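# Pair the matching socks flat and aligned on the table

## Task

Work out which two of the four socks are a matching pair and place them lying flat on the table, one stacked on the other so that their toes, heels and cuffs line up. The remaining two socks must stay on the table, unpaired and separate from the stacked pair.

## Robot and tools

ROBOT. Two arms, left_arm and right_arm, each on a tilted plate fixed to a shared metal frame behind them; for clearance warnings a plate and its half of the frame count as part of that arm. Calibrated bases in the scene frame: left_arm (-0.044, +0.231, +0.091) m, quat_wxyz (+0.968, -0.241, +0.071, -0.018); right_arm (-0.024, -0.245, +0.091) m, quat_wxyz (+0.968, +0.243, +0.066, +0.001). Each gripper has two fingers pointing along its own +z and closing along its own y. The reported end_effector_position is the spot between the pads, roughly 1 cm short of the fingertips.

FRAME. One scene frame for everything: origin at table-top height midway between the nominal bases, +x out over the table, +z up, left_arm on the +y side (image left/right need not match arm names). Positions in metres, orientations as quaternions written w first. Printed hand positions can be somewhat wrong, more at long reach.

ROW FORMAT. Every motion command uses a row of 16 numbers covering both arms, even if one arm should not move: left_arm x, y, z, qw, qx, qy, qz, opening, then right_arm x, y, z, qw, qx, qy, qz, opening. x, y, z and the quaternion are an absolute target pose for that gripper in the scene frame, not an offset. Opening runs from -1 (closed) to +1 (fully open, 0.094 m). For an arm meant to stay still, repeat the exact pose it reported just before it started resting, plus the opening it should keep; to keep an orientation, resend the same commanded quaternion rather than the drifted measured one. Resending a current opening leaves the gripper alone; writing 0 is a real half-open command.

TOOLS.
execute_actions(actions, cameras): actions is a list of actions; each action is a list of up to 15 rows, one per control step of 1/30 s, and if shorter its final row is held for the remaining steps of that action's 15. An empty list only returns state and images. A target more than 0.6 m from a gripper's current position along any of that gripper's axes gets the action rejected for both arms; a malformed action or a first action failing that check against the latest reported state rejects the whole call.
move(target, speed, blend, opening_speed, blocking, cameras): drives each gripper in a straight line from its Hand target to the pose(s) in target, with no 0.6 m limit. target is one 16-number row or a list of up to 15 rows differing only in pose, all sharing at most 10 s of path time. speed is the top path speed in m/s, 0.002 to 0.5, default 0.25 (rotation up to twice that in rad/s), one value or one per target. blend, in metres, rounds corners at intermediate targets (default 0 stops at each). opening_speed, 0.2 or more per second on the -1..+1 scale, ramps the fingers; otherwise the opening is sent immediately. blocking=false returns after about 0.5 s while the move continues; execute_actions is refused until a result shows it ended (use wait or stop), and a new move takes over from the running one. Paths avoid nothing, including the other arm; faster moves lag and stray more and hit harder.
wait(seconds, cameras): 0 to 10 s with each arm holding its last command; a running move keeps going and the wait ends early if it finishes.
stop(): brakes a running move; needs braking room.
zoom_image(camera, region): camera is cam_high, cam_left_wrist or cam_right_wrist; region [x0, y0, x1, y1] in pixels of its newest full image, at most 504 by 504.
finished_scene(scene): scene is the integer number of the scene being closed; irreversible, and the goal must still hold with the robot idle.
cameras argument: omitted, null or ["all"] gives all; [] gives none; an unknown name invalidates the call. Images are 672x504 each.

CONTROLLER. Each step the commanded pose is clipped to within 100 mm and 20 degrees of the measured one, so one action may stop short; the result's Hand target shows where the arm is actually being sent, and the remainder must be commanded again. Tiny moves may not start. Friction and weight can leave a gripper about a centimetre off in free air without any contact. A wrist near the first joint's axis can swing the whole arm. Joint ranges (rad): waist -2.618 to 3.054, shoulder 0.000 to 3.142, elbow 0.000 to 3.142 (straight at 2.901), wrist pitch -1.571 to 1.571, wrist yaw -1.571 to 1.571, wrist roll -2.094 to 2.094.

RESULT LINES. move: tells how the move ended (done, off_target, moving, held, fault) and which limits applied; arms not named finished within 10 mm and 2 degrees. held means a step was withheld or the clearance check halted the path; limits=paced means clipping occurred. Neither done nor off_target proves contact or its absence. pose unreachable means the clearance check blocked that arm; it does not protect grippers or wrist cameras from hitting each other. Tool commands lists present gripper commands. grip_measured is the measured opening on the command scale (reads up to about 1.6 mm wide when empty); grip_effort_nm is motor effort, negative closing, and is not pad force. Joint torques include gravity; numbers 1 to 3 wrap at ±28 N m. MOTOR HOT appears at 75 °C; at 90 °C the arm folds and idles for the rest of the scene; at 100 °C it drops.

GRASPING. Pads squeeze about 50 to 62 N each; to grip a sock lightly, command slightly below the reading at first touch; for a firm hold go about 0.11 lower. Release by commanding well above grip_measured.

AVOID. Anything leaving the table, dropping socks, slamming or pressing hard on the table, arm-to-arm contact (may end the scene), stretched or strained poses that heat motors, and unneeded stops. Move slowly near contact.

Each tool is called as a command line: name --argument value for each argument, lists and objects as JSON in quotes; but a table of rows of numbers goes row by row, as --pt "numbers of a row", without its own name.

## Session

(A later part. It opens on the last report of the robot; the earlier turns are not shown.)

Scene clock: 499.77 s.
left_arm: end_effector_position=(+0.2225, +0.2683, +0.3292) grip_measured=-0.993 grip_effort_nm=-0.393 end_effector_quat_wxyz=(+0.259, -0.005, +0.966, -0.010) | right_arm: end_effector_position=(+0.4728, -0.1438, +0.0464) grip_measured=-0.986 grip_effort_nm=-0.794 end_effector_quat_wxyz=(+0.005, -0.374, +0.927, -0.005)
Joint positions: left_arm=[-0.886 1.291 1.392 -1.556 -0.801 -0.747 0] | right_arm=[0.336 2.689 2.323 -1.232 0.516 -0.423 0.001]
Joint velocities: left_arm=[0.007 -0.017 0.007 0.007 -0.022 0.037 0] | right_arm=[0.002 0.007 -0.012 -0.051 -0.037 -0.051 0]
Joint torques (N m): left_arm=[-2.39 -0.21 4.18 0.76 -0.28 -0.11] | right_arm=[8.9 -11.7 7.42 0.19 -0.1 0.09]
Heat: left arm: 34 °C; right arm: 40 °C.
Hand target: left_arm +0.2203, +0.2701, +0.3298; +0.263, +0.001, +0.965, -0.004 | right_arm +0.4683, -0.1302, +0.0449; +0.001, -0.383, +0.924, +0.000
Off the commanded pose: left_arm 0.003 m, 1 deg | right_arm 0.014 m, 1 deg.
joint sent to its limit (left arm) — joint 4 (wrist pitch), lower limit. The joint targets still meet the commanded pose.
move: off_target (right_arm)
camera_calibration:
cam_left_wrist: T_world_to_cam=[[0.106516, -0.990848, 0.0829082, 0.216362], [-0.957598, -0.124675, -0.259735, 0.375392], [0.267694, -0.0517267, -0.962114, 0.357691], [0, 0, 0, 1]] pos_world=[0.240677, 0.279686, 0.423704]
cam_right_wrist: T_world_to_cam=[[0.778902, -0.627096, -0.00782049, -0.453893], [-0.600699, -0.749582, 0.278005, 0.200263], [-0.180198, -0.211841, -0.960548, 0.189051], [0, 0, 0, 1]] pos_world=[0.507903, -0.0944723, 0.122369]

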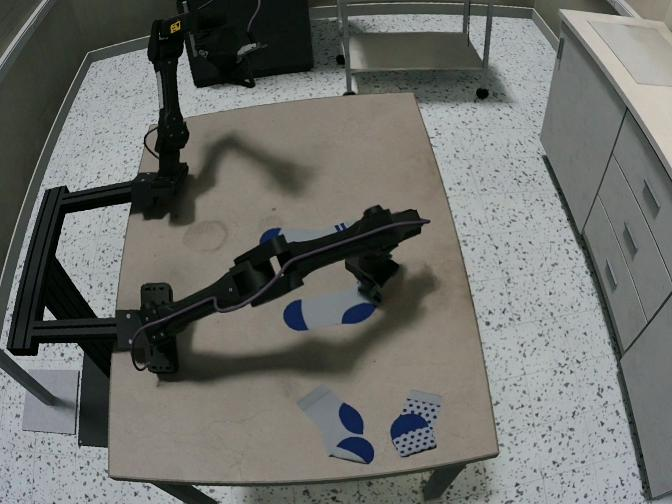

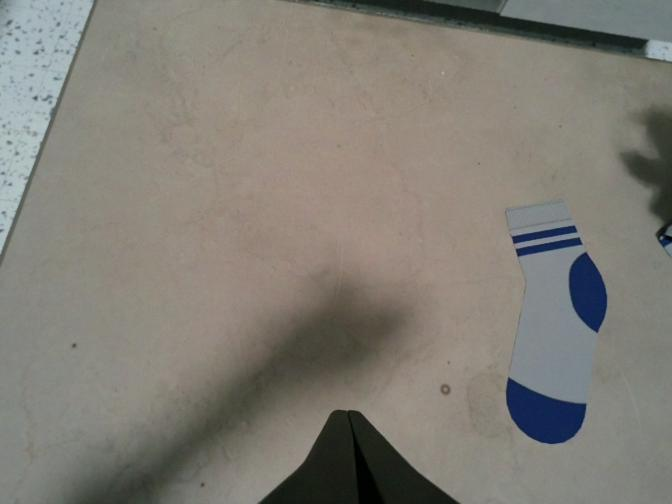

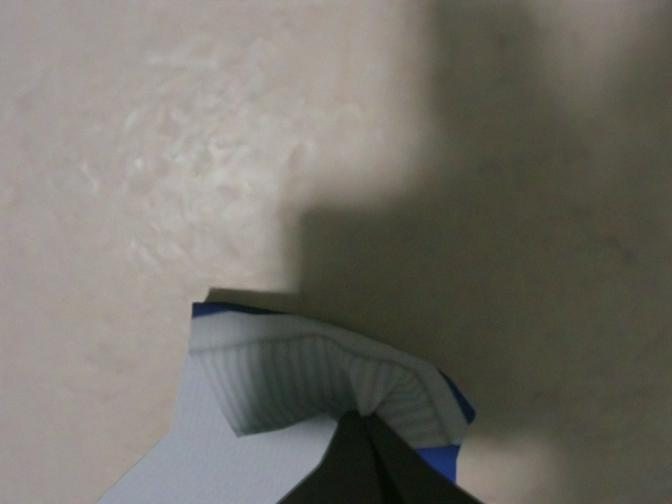

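move --pt "0.22 0.27 0.33 0.26 0 0.966 0 -1 0.484 -0.114 0.055 0 -0.383 0.924 0 -1" --pt "0.22 0.27 0.33 0.26 0 0.966 0 -1 0.50 -0.098 0.035 0 -0.383 0.924 0 -1" --pt "0.22 0.27 0.33 0.26 0 0.966 0 -1 0.50 -0.098 0.013 0 -0.383 0.924 0 -1" --speed 0.07

move --target '[0.22,0.27,0.33,0.26,0,0.966,0,-1,0.498,-0.098,0.012,0,-0.383,0.924,0,0.3]' --opening_speed 1.5 --cameras '[]'

move --pt "0.22 0.27 0.33 0.26 0 0.966 0 -1 0.48 -0.11 0.07 0 -0.383 0.924 0 0.3" --pt "0.22 0.27 0.33 0.26 0 0.966 0 -1 0.36 -0.22 0.30 0.2 0 0.98 0 0.3"

Scene clock: 508.17 s.
left_arm: end_effector_position=(+0.2225, +0.2683, +0.3292) grip_measured=-0.993 grip_effort_nm=-0.418 end_effector_quat_wxyz=(+0.259, -0.005, +0.966, -0.010) | right_arm: end_effector_position=(+0.4980, -0.1064, +0.0256) grip_measured=-0.986 grip_effort_nm=-0.789 end_effector_quat_wxyz=(+0.025, -0.380, +0.925, -0.005)
Joint positions: left_arm=[-0.886 1.291 1.392 -1.556 -0.801 -0.747 0] | right_arm=[0.36 3.021 2.859 -1.403 0.515 -0.432 0.001]
Joint velocities: left_arm=[-0.012 -0.007 0.007 -0.022 0.037 0.11 0] | right_arm=[0.002 0.002 -0.007 -0.007 0.037 0.007 -0.001]
Joint torques (N m): left_arm=[-2.24 -0.35 4.14 0.77 -0.3 -0.09] | right_arm=[7.5 -12.04 7.12 0.7 -0.09 -0.06]
Heat: left arm: 34 °C; right arm: 40 °C.
Hand target: left_arm +0.2203, +0.2701, +0.3298; +0.263, +0.001, +0.965, -0.004 | right_arm +0.4979, -0.0985, +0.0134; +0.027, -0.383, +0.923, -0.001
Off the commanded pose: left_arm 0.003 m, 1 deg | right_arm 0.015 m, 3 deg.
elbow stopped short (right arm): the move would have taken joint 3 (elbow) straighter than the controller allows.
joint sent to its limit (left arm) — joint 4 (wrist pitch), lower limit. The joint targets still meet the commanded pose.
move: off_target (right_arm)
camera_calibration:
cam_left_wrist: T_world_to_cam=[[0.106516, -0.990848, 0.0829082, 0.216362], [-0.957598, -0.124675, -0.259735, 0.375392], [0.267694, -0.0517267, -0.962114, 0.357691], [0, 0, 0, 1]] pos_world=[0.240677, 0.279686, 0.423704]
cam_right_wrist: T_world_to_cam=[[0.787681, -0.615953, 0.0126669, -0.453914], [-0.59974, -0.76192, 0.24452, 0.248316], [-0.140962, -0.200201, -0.969561, 0.163452], [0, 0, 0, 1]] pos_world=[0.529505, -0.0576695, 0.103509]

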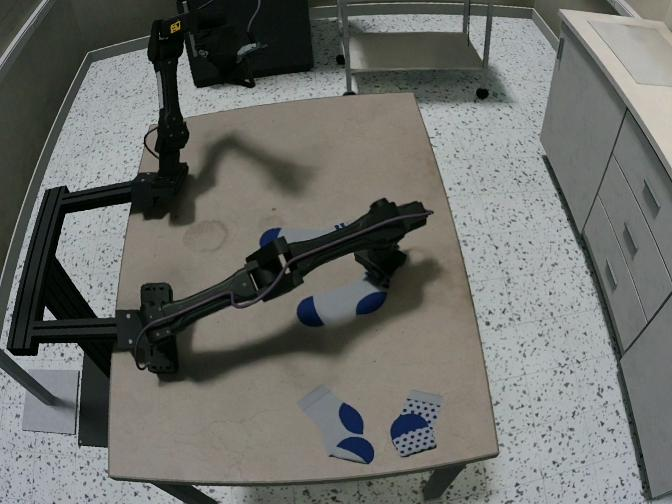

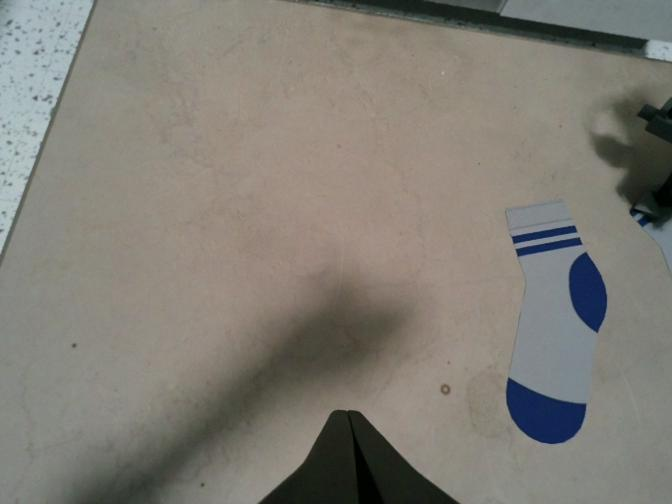

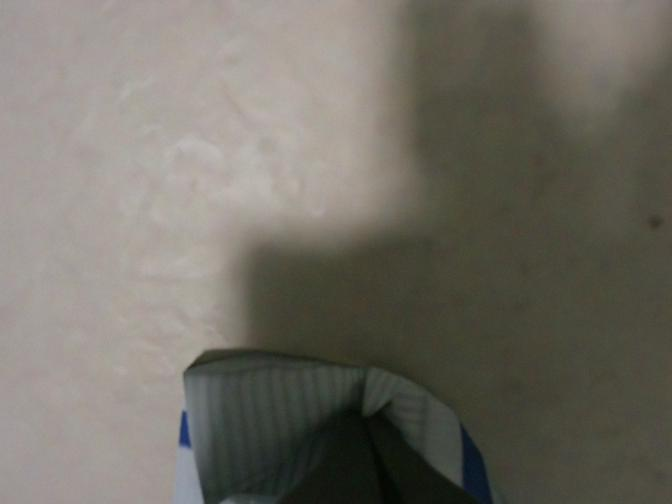

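Scene clock: 509.27 s.
left_arm: end_effector_position=(+0.2225, +0.2683, +0.3292) grip_measured=-0.993 grip_effort_nm=-0.393 end_effector_quat_wxyz=(+0.259, -0.005, +0.966, -0.010) | right_arm: end_effector_position=(+0.4985, -0.1057, +0.0248) grip_measured=+0.298 grip_effort_nm=0.095 end_effector_quat_wxyz=(+0.026, -0.380, +0.925, -0.005)
Joint positions: left_arm=[-0.886 1.291 1.392 -1.556 -0.801 -0.747 0] | right_arm=[0.36 3.023 2.859 -1.399 0.515 -0.432 0.061]
Joint velocities: left_arm=[0.017 0.007 0.002 -0.095 -0.022 -0.051 0.002] | right_arm=[-0.002 -0.002 0.002 0.007 -0.037 -0.037 0.001]
Joint torques (N m): left_arm=[-2.18 -0.27 4.25 0.76 -0.32 -0.05] | right_arm=[7.49 -12.03 7.1 0.63 -0.08 -0.06]
Heat: left arm: 34 °C; right arm: 40 °C.
Hand target: left_arm +0.2203, +0.2701, +0.3298; +0.263, +0.001, +0.965, -0.004 | right_arm +0.4969, -0.0984, +0.0120; +0.025, -0.383, +0.923, -0.001
Off the commanded pose: left_arm 0.003 m, 1 deg | right_arm 0.015 m, 3 deg.
elbow stopped short (right arm): the move would have taken joint 3 (elbow) straighter than the controller allows.
joint sent to its limit (left arm) — joint 4 (wrist pitch), lower limit. The joint targets still meet the commanded pose.
move: off_target (right_arm)
No camera images: "cameras" was empty.

Scene clock: 512.23 s.
left_arm: end_effector_position=(+0.2225, +0.2683, +0.3292) grip_measured=-0.993 grip_effort_nm=-0.403 end_effector_quat_wxyz=(+0.259, -0.005, +0.966, -0.010) | right_arm: end_effector_position=(+0.3652, -0.2201, +0.2997) grip_measured=+0.298 grip_effort_nm=0.085 end_effector_quat_wxyz=(+0.201, +0.009, +0.979, +0.011)
Joint positions: left_arm=[-0.886 1.291 1.392 -1.556 -0.801 -0.747 0] | right_arm=[0.644 1.782 1.732 -1.308 0.68 0.484 0.061]
Joint velocities: left_arm=[-0.007 -0.002 0.007 0.007 0.022 0.022 0.001] | right_arm=[-0.007 -0.022 -0.002 0.007 0.007 -0.022 0]
Joint torques (N m): left_arm=[-2.37 -0.39 4.18 0.73 -0.3 -0.06] | right_arm=[5.26 -6.84 5.3 0.82 0.19 0.08]
Heat: left arm: 34 °C; right arm: 40 °C.
Hand target: left_arm +0.2203, +0.2701, +0.3298; +0.263, +0.001, +0.965, -0.004 | right_arm +0.3597, -0.2205, +0.3013; +0.200, +0.003, +0.980, +0.005
Off the commanded pose: left_arm 0.003 m, 1 deg | right_arm 0.005 m, 2 deg.
joint sent to its limit (left arm) — joint 4 (wrist pitch), lower limit. The joint targets still meet the commanded pose.
move: done
camera_calibration:
cam_left_wrist: T_world_to_cam=[[0.106516, -0.990848, 0.0829082, 0.216362], [-0.957598, -0.124675, -0.259735, 0.375392], [0.267694, -0.0517267, -0.962114, 0.357691], [0, 0, 0, 1]] pos_world=[0.240677, 0.279686, 0.423704]
cam_right_wrist: T_world_to_cam=[[0.111368, -0.993766, 0.00510739, -0.256731], [-0.986634, -0.111181, -0.119129, 0.408536], [0.118954, 0.00822806, -0.992866, 0.34569], [0, 0, 0, 1]] pos_world=[0.390546, -0.212553, 0.393203]

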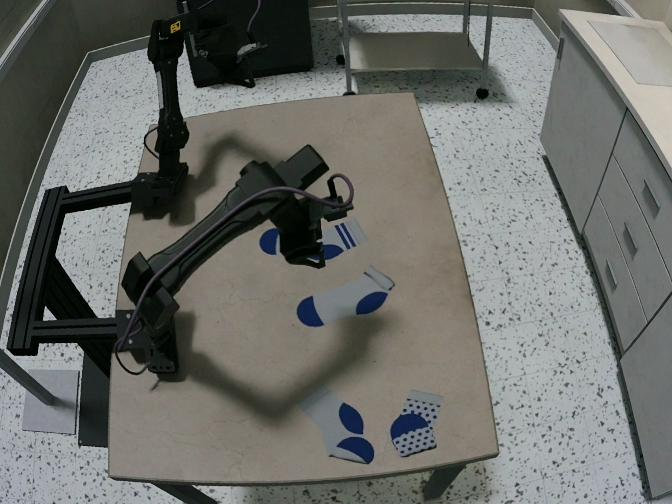

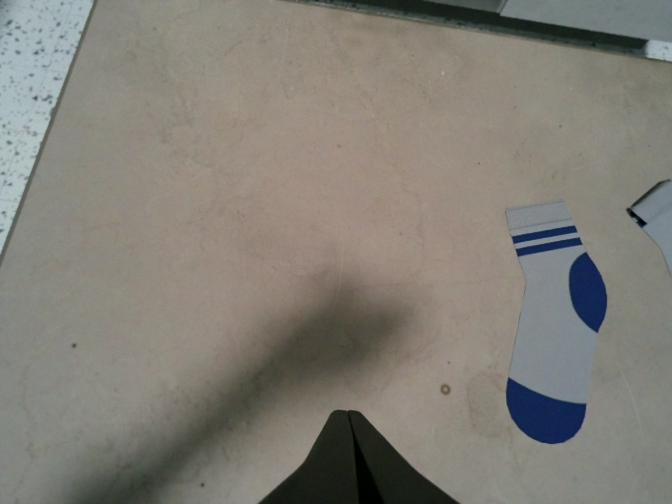

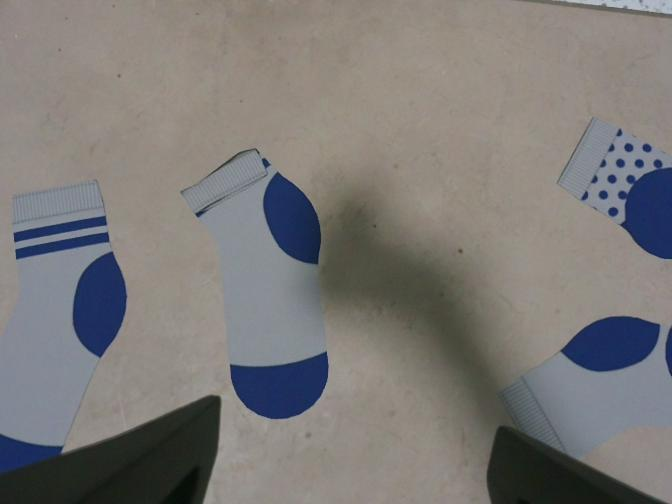

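zoom_image --camera "cam_right_wrist" --region '[160, 130, 310, 240]'

Scaled by 3.360.

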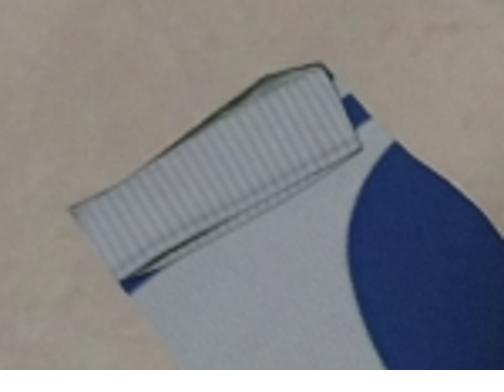

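move --pt "0.22 0.27 0.33 0.26 0 0.966 0 -1 0.46 -0.11 0.10 0 -0.292 0.956 0 -0.3" --pt "0.22 0.27 0.33 0.26 0 0.966 0 -1 0.490 -0.110 0.03 0 -0.292 0.956 0 -0.3"

Scene clock: 527.47 s.
left_arm: end_effector_position=(+0.2225, +0.2683, +0.3292) grip_measured=-0.993 grip_effort_nm=-0.408 end_effector_quat_wxyz=(+0.259, -0.005, +0.966, -0.010) | right_arm: end_effector_position=(+0.4960, -0.1188, +0.0335) grip_measured=-0.298 grip_effort_nm=-0.125 end_effector_quat_wxyz=(+0.017, -0.280, +0.960, -0.004)
Joint positions: left_arm=[-0.886 1.291 1.392 -1.556 -0.801 -0.747 0] | right_arm=[0.35 2.994 2.853 -1.439 0.517 -0.22 0.033]
Joint velocities: left_arm=[0.002 0.007 -0.012 -0.007 -0.007 -0.007 0] | right_arm=[-0.002 0.022 -0.022 -0.007 -0.051 0.051 0]
Joint torques (N m): left_arm=[-2.26 -0.42 4.22 0.73 -0.32 -0.06] | right_arm=[8.61 -12.46 7.43 0.22 0.01 -0.08]
Heat: left arm: 34 °C; right arm: 39 °C.
Hand target: left_arm +0.2203, +0.2701, +0.3298; +0.263, +0.001, +0.965, -0.004 | right_arm +0.4900, -0.1099, +0.0285; +0.010, -0.294, +0.956, -0.005
Off the commanded pose: left_arm 0.003 m, 1 deg | right_arm 0.011 m, 2 deg.
joint sent to its limit (left arm) — joint 4 (wrist pitch), lower limit. The joint targets still meet the commanded pose.
move: off_target (right_arm)
camera_calibration:
cam_left_wrist: T_world_to_cam=[[0.106516, -0.990848, 0.0829082, 0.216362], [-0.957598, -0.124675, -0.259735, 0.375392], [0.267694, -0.0517267, -0.962114, 0.357691], [0, 0, 0, 1]] pos_world=[0.240677, 0.279686, 0.423704]
cam_right_wrist: T_world_to_cam=[[0.639275, -0.768978, -0.000365689, -0.404215], [-0.743334, -0.618078, 0.2558, 0.323696], [-0.196931, -0.163255, -0.96673, 0.200425], [0, 0, 0, 1]] pos_world=[0.538489, -0.0780431, 0.110807]

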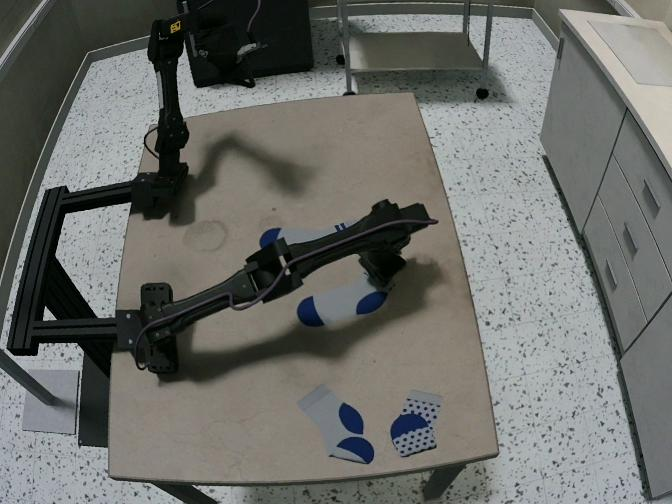

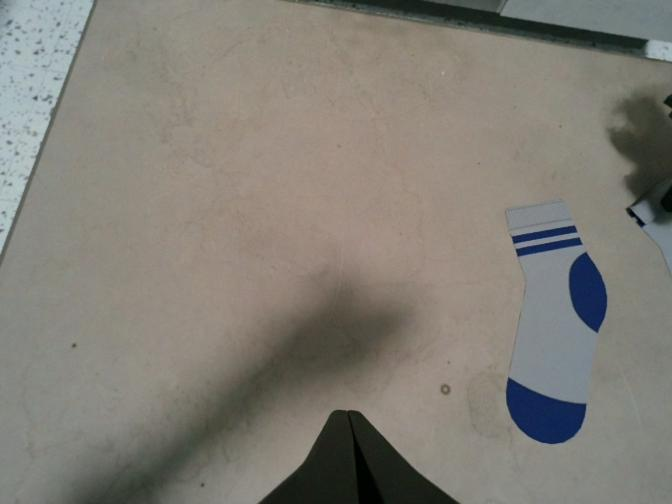

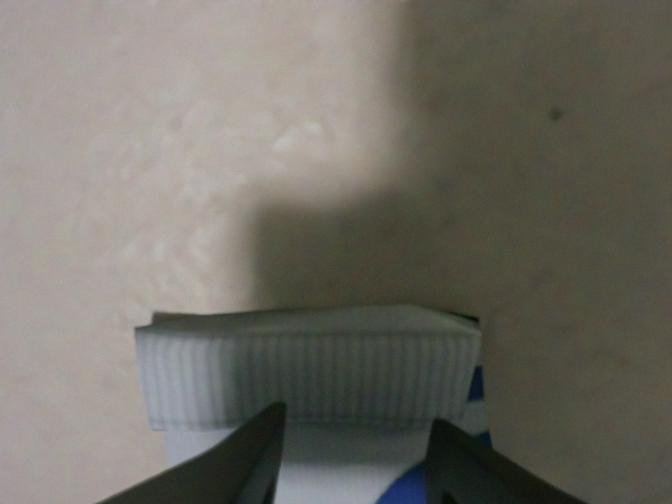

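move --pt "0.22 0.27 0.33 0.26 0 0.966 0 -1 0.484 -0.100 0.03 0 -0.292 0.956 0 -0.3" --pt "0.22 0.27 0.33 0.26 0 0.966 0 -1 0.482 -0.100 0.005 0 -0.292 0.956 0 -0.3" --speed 0.06

Scene clock: 531.10 s.
left_arm: end_effector_position=(+0.2225, +0.2683, +0.3292) grip_measured=-0.993 grip_effort_nm=-0.408 end_effector_quat_wxyz=(+0.259, -0.005, +0.966, -0.010) | right_arm: end_effector_position=(+0.4906, -0.1134, +0.0230) grip_measured=-0.298 grip_effort_nm=-0.125 end_effector_quat_wxyz=(+0.008, -0.283, +0.959, -0.008)
Joint positions: left_arm=[-0.886 1.291 1.392 -1.556 -0.801 -0.747 0] | right_arm=[0.354 2.992 2.797 -1.407 0.523 -0.213 0.033]
Joint velocities: left_arm=[-0.017 -0.012 -0.007 -0.007 0.051 -0.022 0] | right_arm=[0.007 0.012 -0.002 -0.037 -0.037 -0.081 0.001]
Joint torques (N m): left_arm=[-2.35 -0.32 4.3 0.77 -0.3 -0.08] | right_arm=[8.05 -13.22 2.7 0.83 -0.17 -0.02]
Heat: left arm: 34 °C; right arm: 40 °C.
Hand target: left_arm +0.2203, +0.2701, +0.3298; +0.263, +0.001, +0.965, -0.004 | right_arm +0.4820, -0.1004, +0.0054; -0.003, -0.292, +0.956, +0.000
Off the commanded pose: left_arm 0.003 m, 1 deg | right_arm 0.024 m, 2 deg.
joint sent to its limit (left arm) — joint 4 (wrist pitch), lower limit. The joint targets still meet the commanded pose.
move: off_target (right_arm)
camera_calibration:
cam_left_wrist: T_world_to_cam=[[0.106516, -0.990848, 0.0829082, 0.216362], [-0.957598, -0.124675, -0.259735, 0.375392], [0.267694, -0.0517267, -0.962114, 0.357691], [0, 0, 0, 1]] pos_world=[0.240677, 0.279686, 0.423704]
cam_right_wrist: T_world_to_cam=[[0.644384, -0.764702, 0.00011958, -0.398619], [-0.735506, -0.619738, 0.27378, 0.321259], [-0.209286, -0.176507, -0.961792, 0.194497], [0, 0, 0, 1]] pos_world=[0.533857, -0.0713986, 0.0991589]

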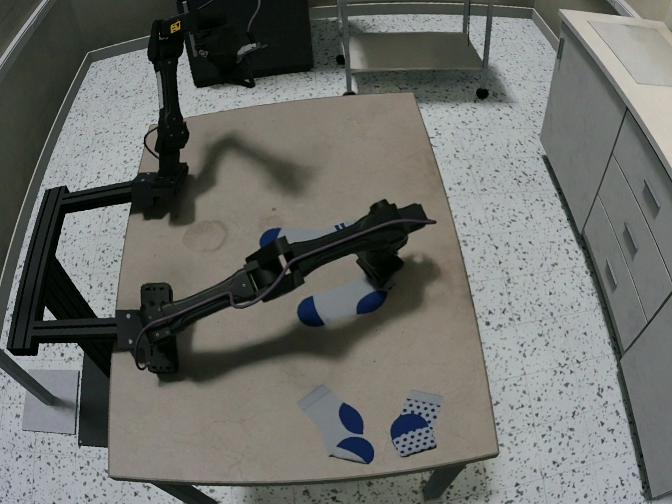

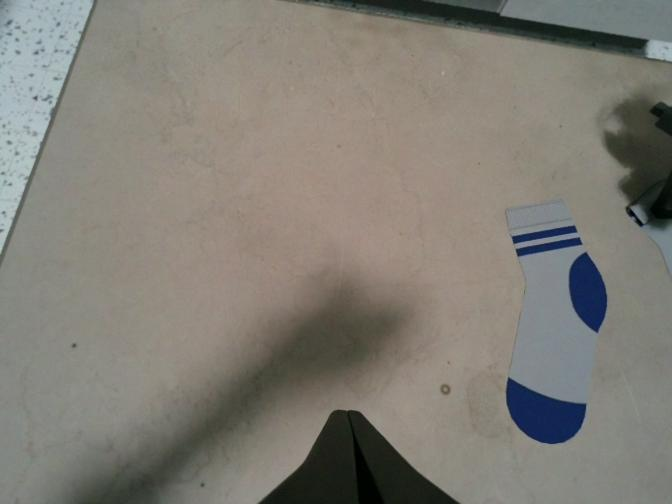

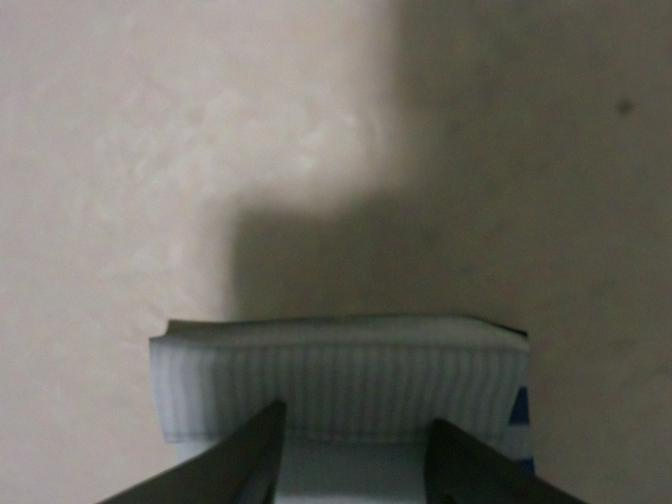

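move --target '[0.22,0.27,0.33,0.26,0,0.966,0,-1,0.482,-0.099,0.000,0,-0.292,0.956,0,-1]' --opening_speed 0.8

move --target '[0.22,0.27,0.33,0.26,0,0.966,0,-1,0.478,-0.104,0.06,0,-0.292,0.956,0,-1]' --speed 0.08

Scene clock: 535.13 s.
left_arm: end_effector_position=(+0.2225, +0.2683, +0.3292) grip_measured=-0.993 grip_effort_nm=-0.408 end_effector_quat_wxyz=(+0.259, -0.005, +0.966, -0.010) | right_arm: end_effector_position=(+0.4898, -0.1068, +0.0229) grip_measured=-0.986 grip_effort_nm=-0.794 end_effector_quat_wxyz=(+0.012, -0.286, +0.958, -0.005)
Joint positions: left_arm=[-0.886 1.291 1.392 -1.556 -0.801 -0.747 0] | right_arm=[0.363 2.98 2.761 -1.379 0.518 -0.213 0.001]
Joint velocities: left_arm=[-0.002 -0.007 0.002 -0.022 0.022 -0.037 0] | right_arm=[-0.007 -0.002 0.002 0.022 -0.066 -0.125 -0.002]
Joint torques (N m): left_arm=[-2.37 -0.25 4.26 0.77 -0.29 -0.11] | right_arm=[6.98 -12.86 2.7 0.87 -0.12 -0.06]
Heat: left arm: 34 °C; right arm: 41 °C.
Hand target: left_arm +0.2203, +0.2701, +0.3298; +0.263, +0.001, +0.965, -0.004 | right_arm +0.4813, -0.0992, +0.0005; -0.003, -0.292, +0.956, +0.000
Off the commanded pose: left_arm 0.003 m, 1 deg | right_arm 0.025 m, 2 deg.
joint sent to its limit (left arm) — joint 4 (wrist pitch), lower limit. The joint targets still meet the commanded pose.
move: off_target (right_arm)
camera_calibration:
cam_left_wrist: T_world_to_cam=[[0.106516, -0.990848, 0.0829082, 0.216362], [-0.957598, -0.124675, -0.259735, 0.375392], [0.267694, -0.0517267, -0.962114, 0.357691], [0, 0, 0, 1]] pos_world=[0.240677, 0.279686, 0.423704]
cam_right_wrist: T_world_to_cam=[[0.648868, -0.7609, -0.00138973, -0.394831], [-0.733532, -0.626013, 0.264647, 0.323355], [-0.20224, -0.170701, -0.964344, 0.192662], [0, 0, 0, 1]] pos_world=[0.532348, -0.0651148, 0.0996685]

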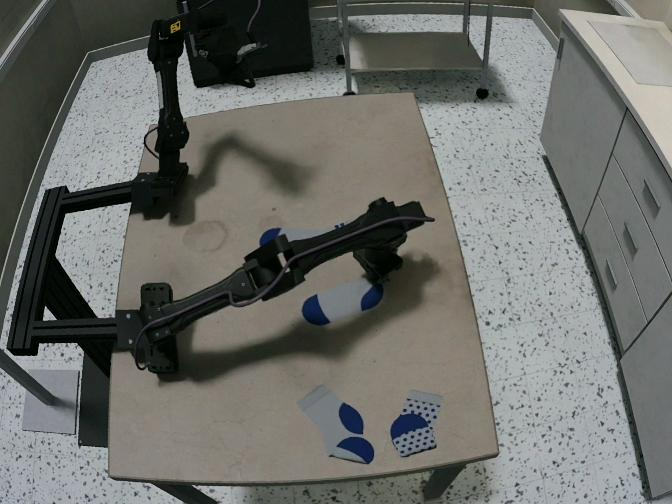

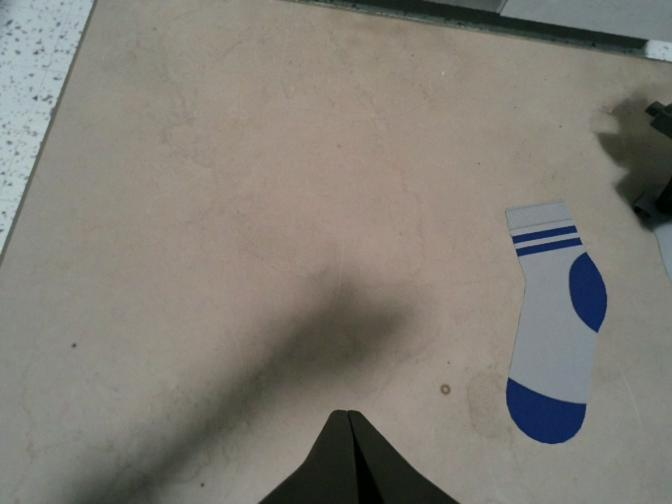

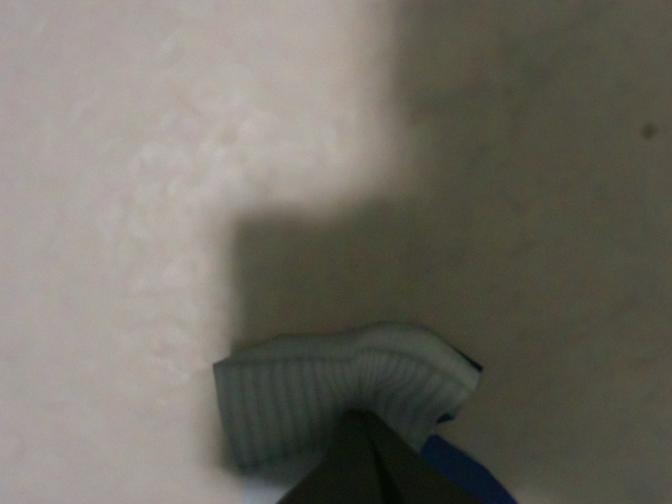

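Scene clock: 537.00 s.
left_arm: end_effector_position=(+0.2225, +0.2683, +0.3292) grip_measured=-0.993 grip_effort_nm=-0.398 end_effector_quat_wxyz=(+0.259, -0.005, +0.966, -0.010) | right_arm: end_effector_position=(+0.4761, -0.1115, +0.0432) grip_measured=-0.986 grip_effort_nm=-0.784 end_effector_quat_wxyz=(-0.010, -0.291, +0.957, -0.005)
Joint positions: left_arm=[-0.886 1.291 1.392 -1.556 -0.801 -0.747 0] | right_arm=[0.381 2.978 2.828 -1.51 0.512 -0.178 0.001]
Joint velocities: left_arm=[-0.007 0.002 -0.012 -0.037 0.037 0.007 -0.001] | right_arm=[0.002 0.002 -0.002 -0.066 0.007 0.007 0]
Joint torques (N m): left_arm=[-2.39 -0.38 4.27 0.76 -0.29 -0.06] | right_arm=[9.47 -15.72 7.35 0.11 -0.09 0.11]
Heat: left arm: 34 °C; right arm: 42 °C.
Hand target: left_arm +0.2203, +0.2701, +0.3298; +0.263, +0.001, +0.965, -0.004 | right_arm +0.4773, -0.1042, +0.0596; +0.003, -0.292, +0.956, +0.001
Off the commanded pose: left_arm 0.003 m, 1 deg | right_arm 0.018 m, 1 deg.
joint sent to its limit (left arm) — joint 4 (wrist pitch), lower limit. The joint targets still meet the commanded pose.
move: off_target (right_arm)
camera_calibration:
cam_left_wrist: T_world_to_cam=[[0.106516, -0.990848, 0.0829082, 0.216362], [-0.957598, -0.124675, -0.259735, 0.375392], [0.267694, -0.0517267, -0.962114, 0.357691], [0, 0, 0, 1]] pos_world=[0.240677, 0.279686, 0.423704]
cam_right_wrist: T_world_to_cam=[[0.656572, -0.753969, -0.0210685, -0.391561], [-0.71431, -0.630521, 0.303652, 0.29362], [-0.242229, -0.18432, -0.95255, 0.225688], [0, 0, 0, 1]] pos_world=[0.521492, -0.0684922, 0.117571]

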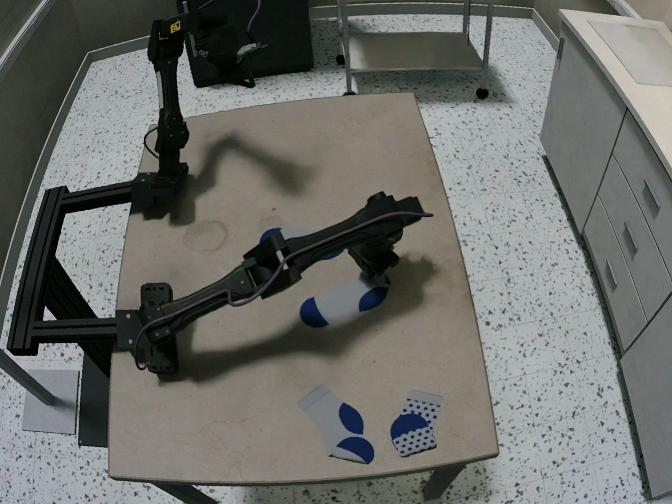

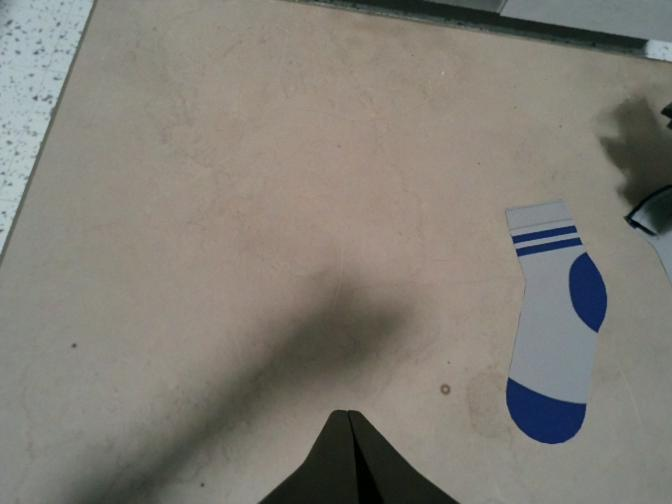

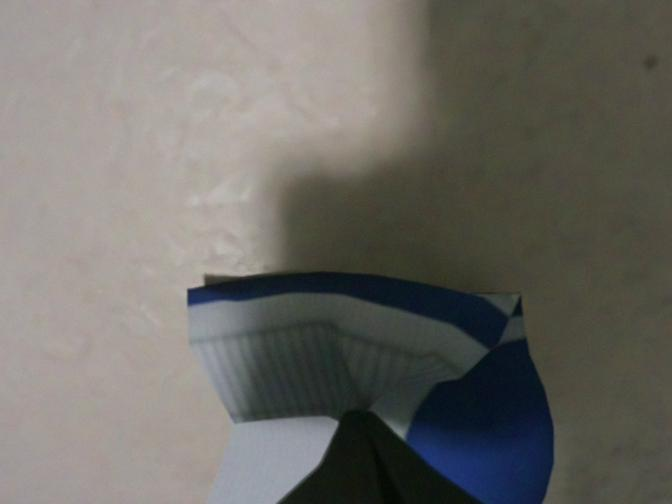

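move --pt "0.22 0.27 0.33 0.26 0 0.966 0 -1 0.45 -0.12 0.13 0 -0.292 0.956 0 -1" --pt "0.22 0.27 0.33 0.26 0 0.966 0 -1 0.38 -0.145 0.25 0 -0.292 0.956 0 -1" --pt "0.22 0.27 0.33 0.26 0 0.966 0 -1 0.33 -0.16 0.335 0 -0.292 0.956 0 -1" --speed 0.1

Scene clock: 543.13 s.
left_arm: end_effector_position=(+0.2225, +0.2683, +0.3292) grip_measured=-0.993 grip_effort_nm=-0.408 end_effector_quat_wxyz=(+0.259, -0.005, +0.966, -0.010) | right_arm: end_effector_position=(+0.3380, -0.1605, +0.3350) grip_measured=-0.986 grip_effort_nm=-0.784 end_effector_quat_wxyz=(+0.154, -0.280, +0.946, +0.050)
Joint positions: left_arm=[-0.886 1.291 1.392 -1.556 -0.801 -0.747 0] | right_arm=[0.759 1.942 2.031 -1.557 0.489 0.081 0.001]
Joint velocities: left_arm=[0.002 0.007 0.017 0.022 0.051 0.051 0] | right_arm=[0.002 0.007 0.012 -0.007 0.037 0.037 0]
Joint torques (N m): left_arm=[-2.3 -0.46 4.21 0.7 -0.31 -0.1] | right_arm=[5.46 -8.01 3.77 0.88 -0.06 0.09]
Heat: left arm: 34 °C; right arm: 44 °C.
Hand target: left_arm +0.2203, +0.2701, +0.3298; +0.263, +0.001, +0.965, -0.004 | right_arm +0.3294, -0.1599, +0.3353; +0.149, -0.287, +0.945, +0.051
Off the commanded pose: left_arm 0.003 m, 1 deg | right_arm 0.008 m, 19 deg.
joint sent to its limit (left arm) — joint 4 (wrist pitch), lower limit. The joint targets still meet the commanded pose.
joint sent to its limit (right arm) — joint 4 (wrist pitch), lower limit. The joint targets are off in orientation, not in position.
move: off_target (right_arm)
camera_calibration:
cam_left_wrist: T_world_to_cam=[[0.106516, -0.990848, 0.0829082, 0.216362], [-0.957598, -0.124675, -0.259735, 0.375392], [0.267694, -0.0517267, -0.962114, 0.357691], [0, 0, 0, 1]] pos_world=[0.240677, 0.279686, 0.423704]
cam_right_wrist: T_world_to_cam=[[0.647089, -0.762307, 0.0127781, -0.341122], [-0.761513, -0.647048, -0.0377765, 0.203216], [0.0370653, 0.0147141, -0.999205, 0.414324], [0, 0, 0, 1]] pos_world=[0.360131, -0.134646, 0.42603]

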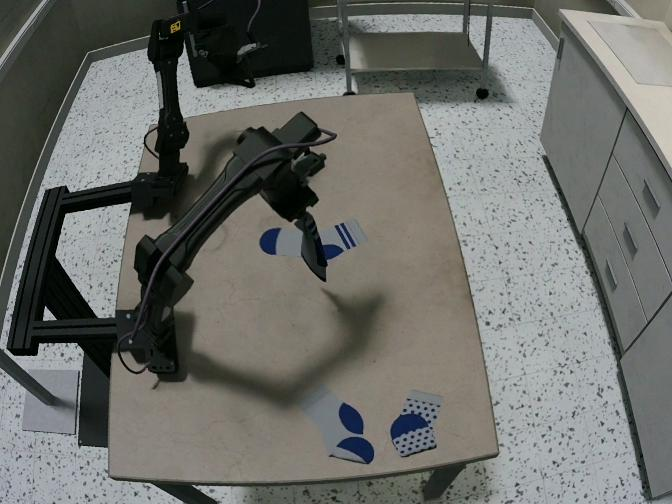

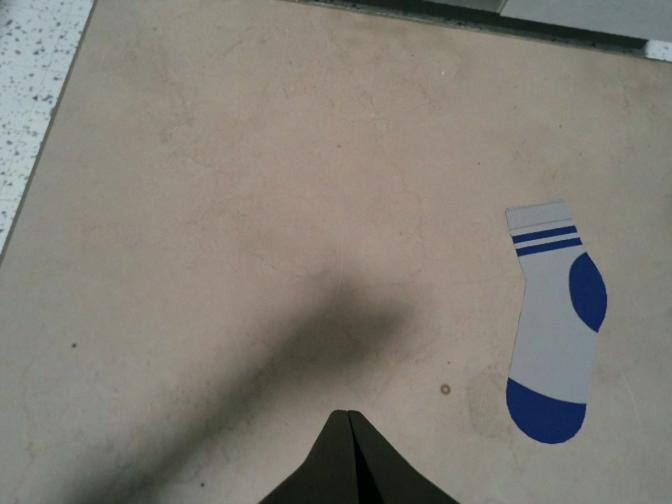

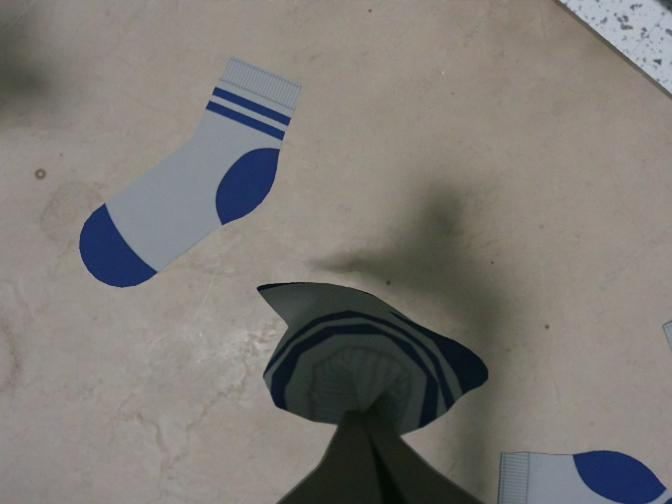

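move --pt "0.22 0.27 0.33 0.26 0 0.966 0 -1 0.30 -0.06 0.34 0 -0.2 0.98 0 -1" --pt "0.22 0.27 0.33 0.26 0 0.966 0 -1 0.235 0.025 0.335 0 -0.156 0.988 0 -1" --speed 0.1

Scene clock: 556.90 s.
left_arm: end_effector_position=(+0.2225, +0.2683, +0.3292) grip_measured=-0.993 grip_effort_nm=-0.408 end_effector_quat_wxyz=(+0.259, -0.005, +0.966, -0.010) | right_arm: end_effector_position=(+0.2367, +0.0226, +0.3316) grip_measured=-0.986 grip_effort_nm=-0.779 end_effector_quat_wxyz=(+0.099, -0.156, +0.976, +0.115)
Joint positions: left_arm=[-0.886 1.291 1.392 -1.556 -0.801 -0.747 0] | right_arm=[1.129 2.29 2.195 -1.557 0.361 0.774 0.001]
Joint velocities: left_arm=[-0.007 0.002 -0.007 -0.051 0.007 -0.051 0.001] | right_arm=[0.002 0.002 -0.022 0.022 -0.007 -0.022 0]
Joint torques (N m): left_arm=[-2.52 -0.24 4.15 0.7 -0.33 -0.08] | right_arm=[4.75 -8.02 7.65 0.86 -0.03 0.07]
Heat: left arm: 34 °C; right arm: 40 °C.
Hand target: left_arm +0.2203, +0.2701, +0.3298; +0.263, +0.001, +0.965, -0.004 | right_arm +0.2344, +0.0268, +0.3345; +0.099, -0.156, +0.976, +0.118
Off the commanded pose: left_arm 0.003 m, 1 deg | right_arm 0.004 m, 17 deg.
joint sent to its limit (left arm) — joint 4 (wrist pitch), lower limit. The joint targets still meet the commanded pose.
joint sent to its limit (right arm) — joint 4 (wrist pitch), lower limit. The joint targets are off in orientation, not in position.
move: off_target (right_arm)
camera_calibration:
cam_left_wrist: T_world_to_cam=[[0.106516, -0.990848, 0.0829082, 0.216362], [-0.957598, -0.124675, -0.259735, 0.375392], [0.267694, -0.0517267, -0.962114, 0.357691], [0, 0, 0, 1]] pos_world=[0.240677, 0.279686, 0.423704]
cam_right_wrist: T_world_to_cam=[[0.444804, -0.876885, -0.182269, -0.0207847], [-0.889263, -0.45662, 0.0266428, 0.248919], [-0.10659, 0.150234, -0.982888, 0.437507], [0, 0, 0, 1]] pos_world=[0.277233, 0.0297072, 0.4196]

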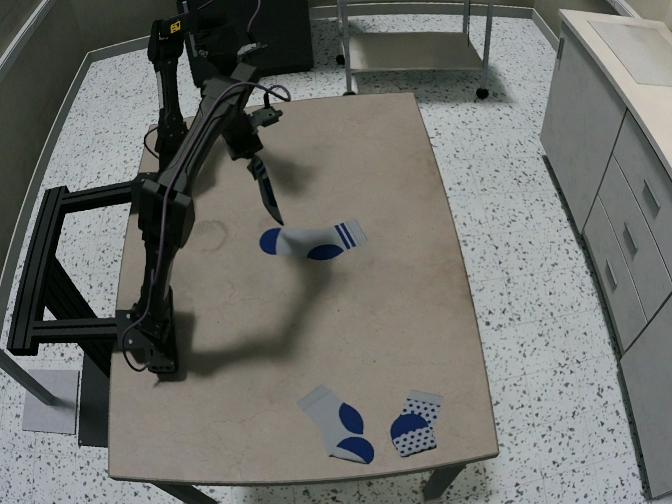

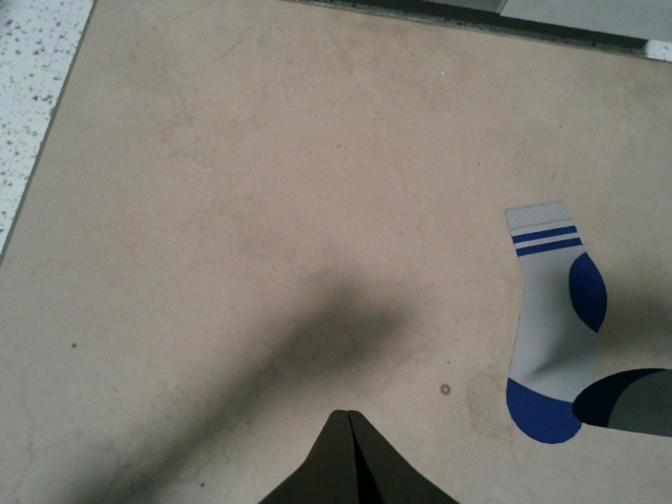

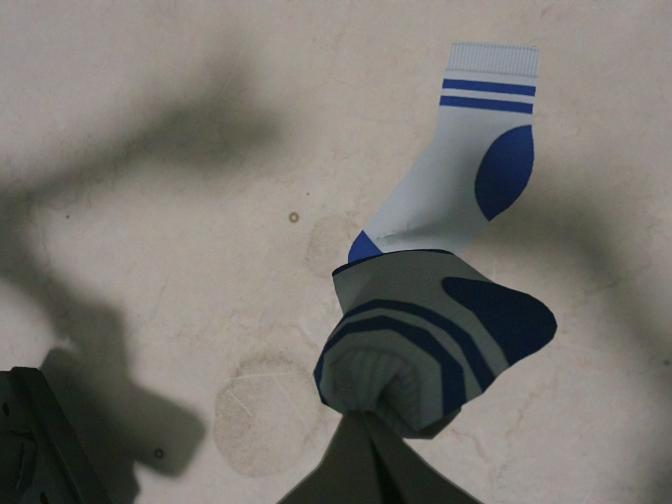

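move --target '[0.22,0.27,0.33,0.26,0,0.966,0,-1,0.226,0.025,0.275,0,-0.156,0.988,0,-1]' --speed 0.06

zoom_image --camera "cam_left_wrist" --region '[470, 150, 672, 480]'

Scene clock: 567.97 s.
left_arm: end_effector_position=(+0.2225, +0.2683, +0.3292) grip_measured=-0.993 grip_effort_nm=-0.403 end_effector_quat_wxyz=(+0.259, -0.005, +0.966, -0.010) | right_arm: end_effector_position=(+0.2310, +0.0268, +0.2868) grip_measured=-0.986 grip_effort_nm=-0.779 end_effector_quat_wxyz=(+0.056, -0.154, +0.984, +0.066)
Joint positions: left_arm=[-0.886 1.291 1.392 -1.556 -0.801 -0.747 0] | right_arm=[1.107 2.362 2.136 -1.557 0.353 0.806 0.001]
Joint velocities: left_arm=[0.002 -0.017 -0.002 -0.007 -0.066 0.022 0.001] | right_arm=[-0.022 -0.007 -0.007 0.007 0.022 0.022 0.001]
Joint torques (N m): left_arm=[-2.35 -0.25 4.52 0.74 -0.3 -0.09] | right_arm=[4.07 -8.44 4.41 0.61 -0.05 0.1]
Heat: left arm: 34 °C; right arm: 39 °C.
Hand target: left_arm +0.2203, +0.2701, +0.3298; +0.263, +0.001, +0.965, -0.004 | right_arm +0.2262, +0.0254, +0.2743; +0.041, -0.157, +0.986, +0.048
Off the commanded pose: left_arm 0.003 m, 1 deg | right_arm 0.013 m, 10 deg.
joint sent to its limit (left arm) — joint 4 (wrist pitch), lower limit. The joint targets still meet the commanded pose.
joint sent to its limit (right arm) — joint 4 (wrist pitch), lower limit. The joint targets are off in orientation, not in position.
move: off_target (right_arm)
camera_calibration:
cam_left_wrist: T_world_to_cam=[[0.106516, -0.990848, 0.0829082, 0.216362], [-0.957598, -0.124675, -0.259735, 0.375392], [0.267694, -0.0517267, -0.962114, 0.357691], [0, 0, 0, 1]] pos_world=[0.240677, 0.279686, 0.423704]
cam_right_wrist: T_world_to_cam=[[0.428477, -0.896206, -0.114985, -0.0377407], [-0.886443, -0.441593, 0.138614, 0.213829], [-0.175003, 0.0425343, -0.983649, 0.411115], [0, 0, 0, 1]] pos_world=[0.277665, 0.0431157, 0.370414]

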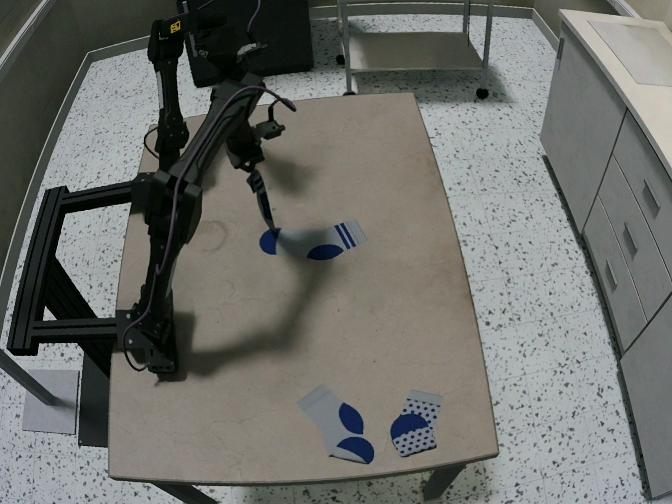

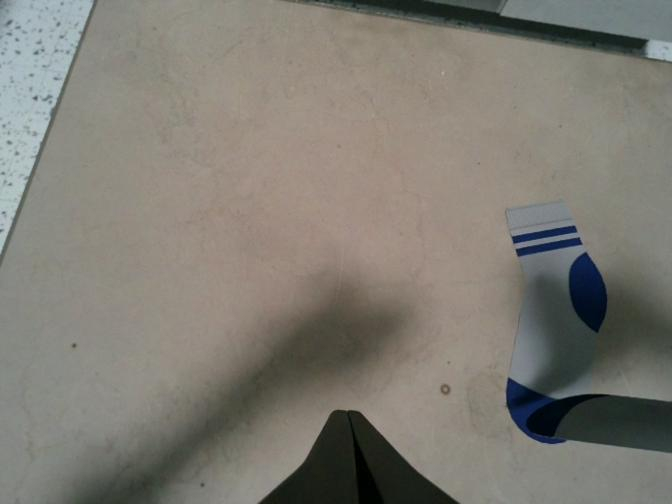

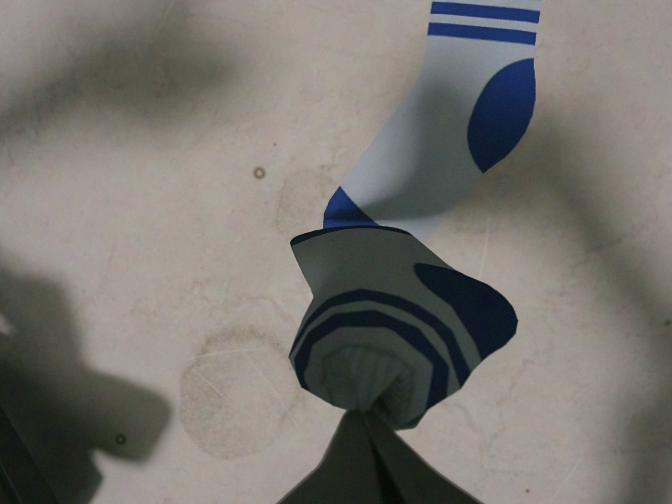

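Scaled by 1.527.

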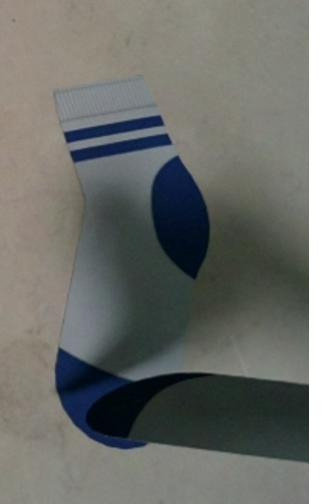

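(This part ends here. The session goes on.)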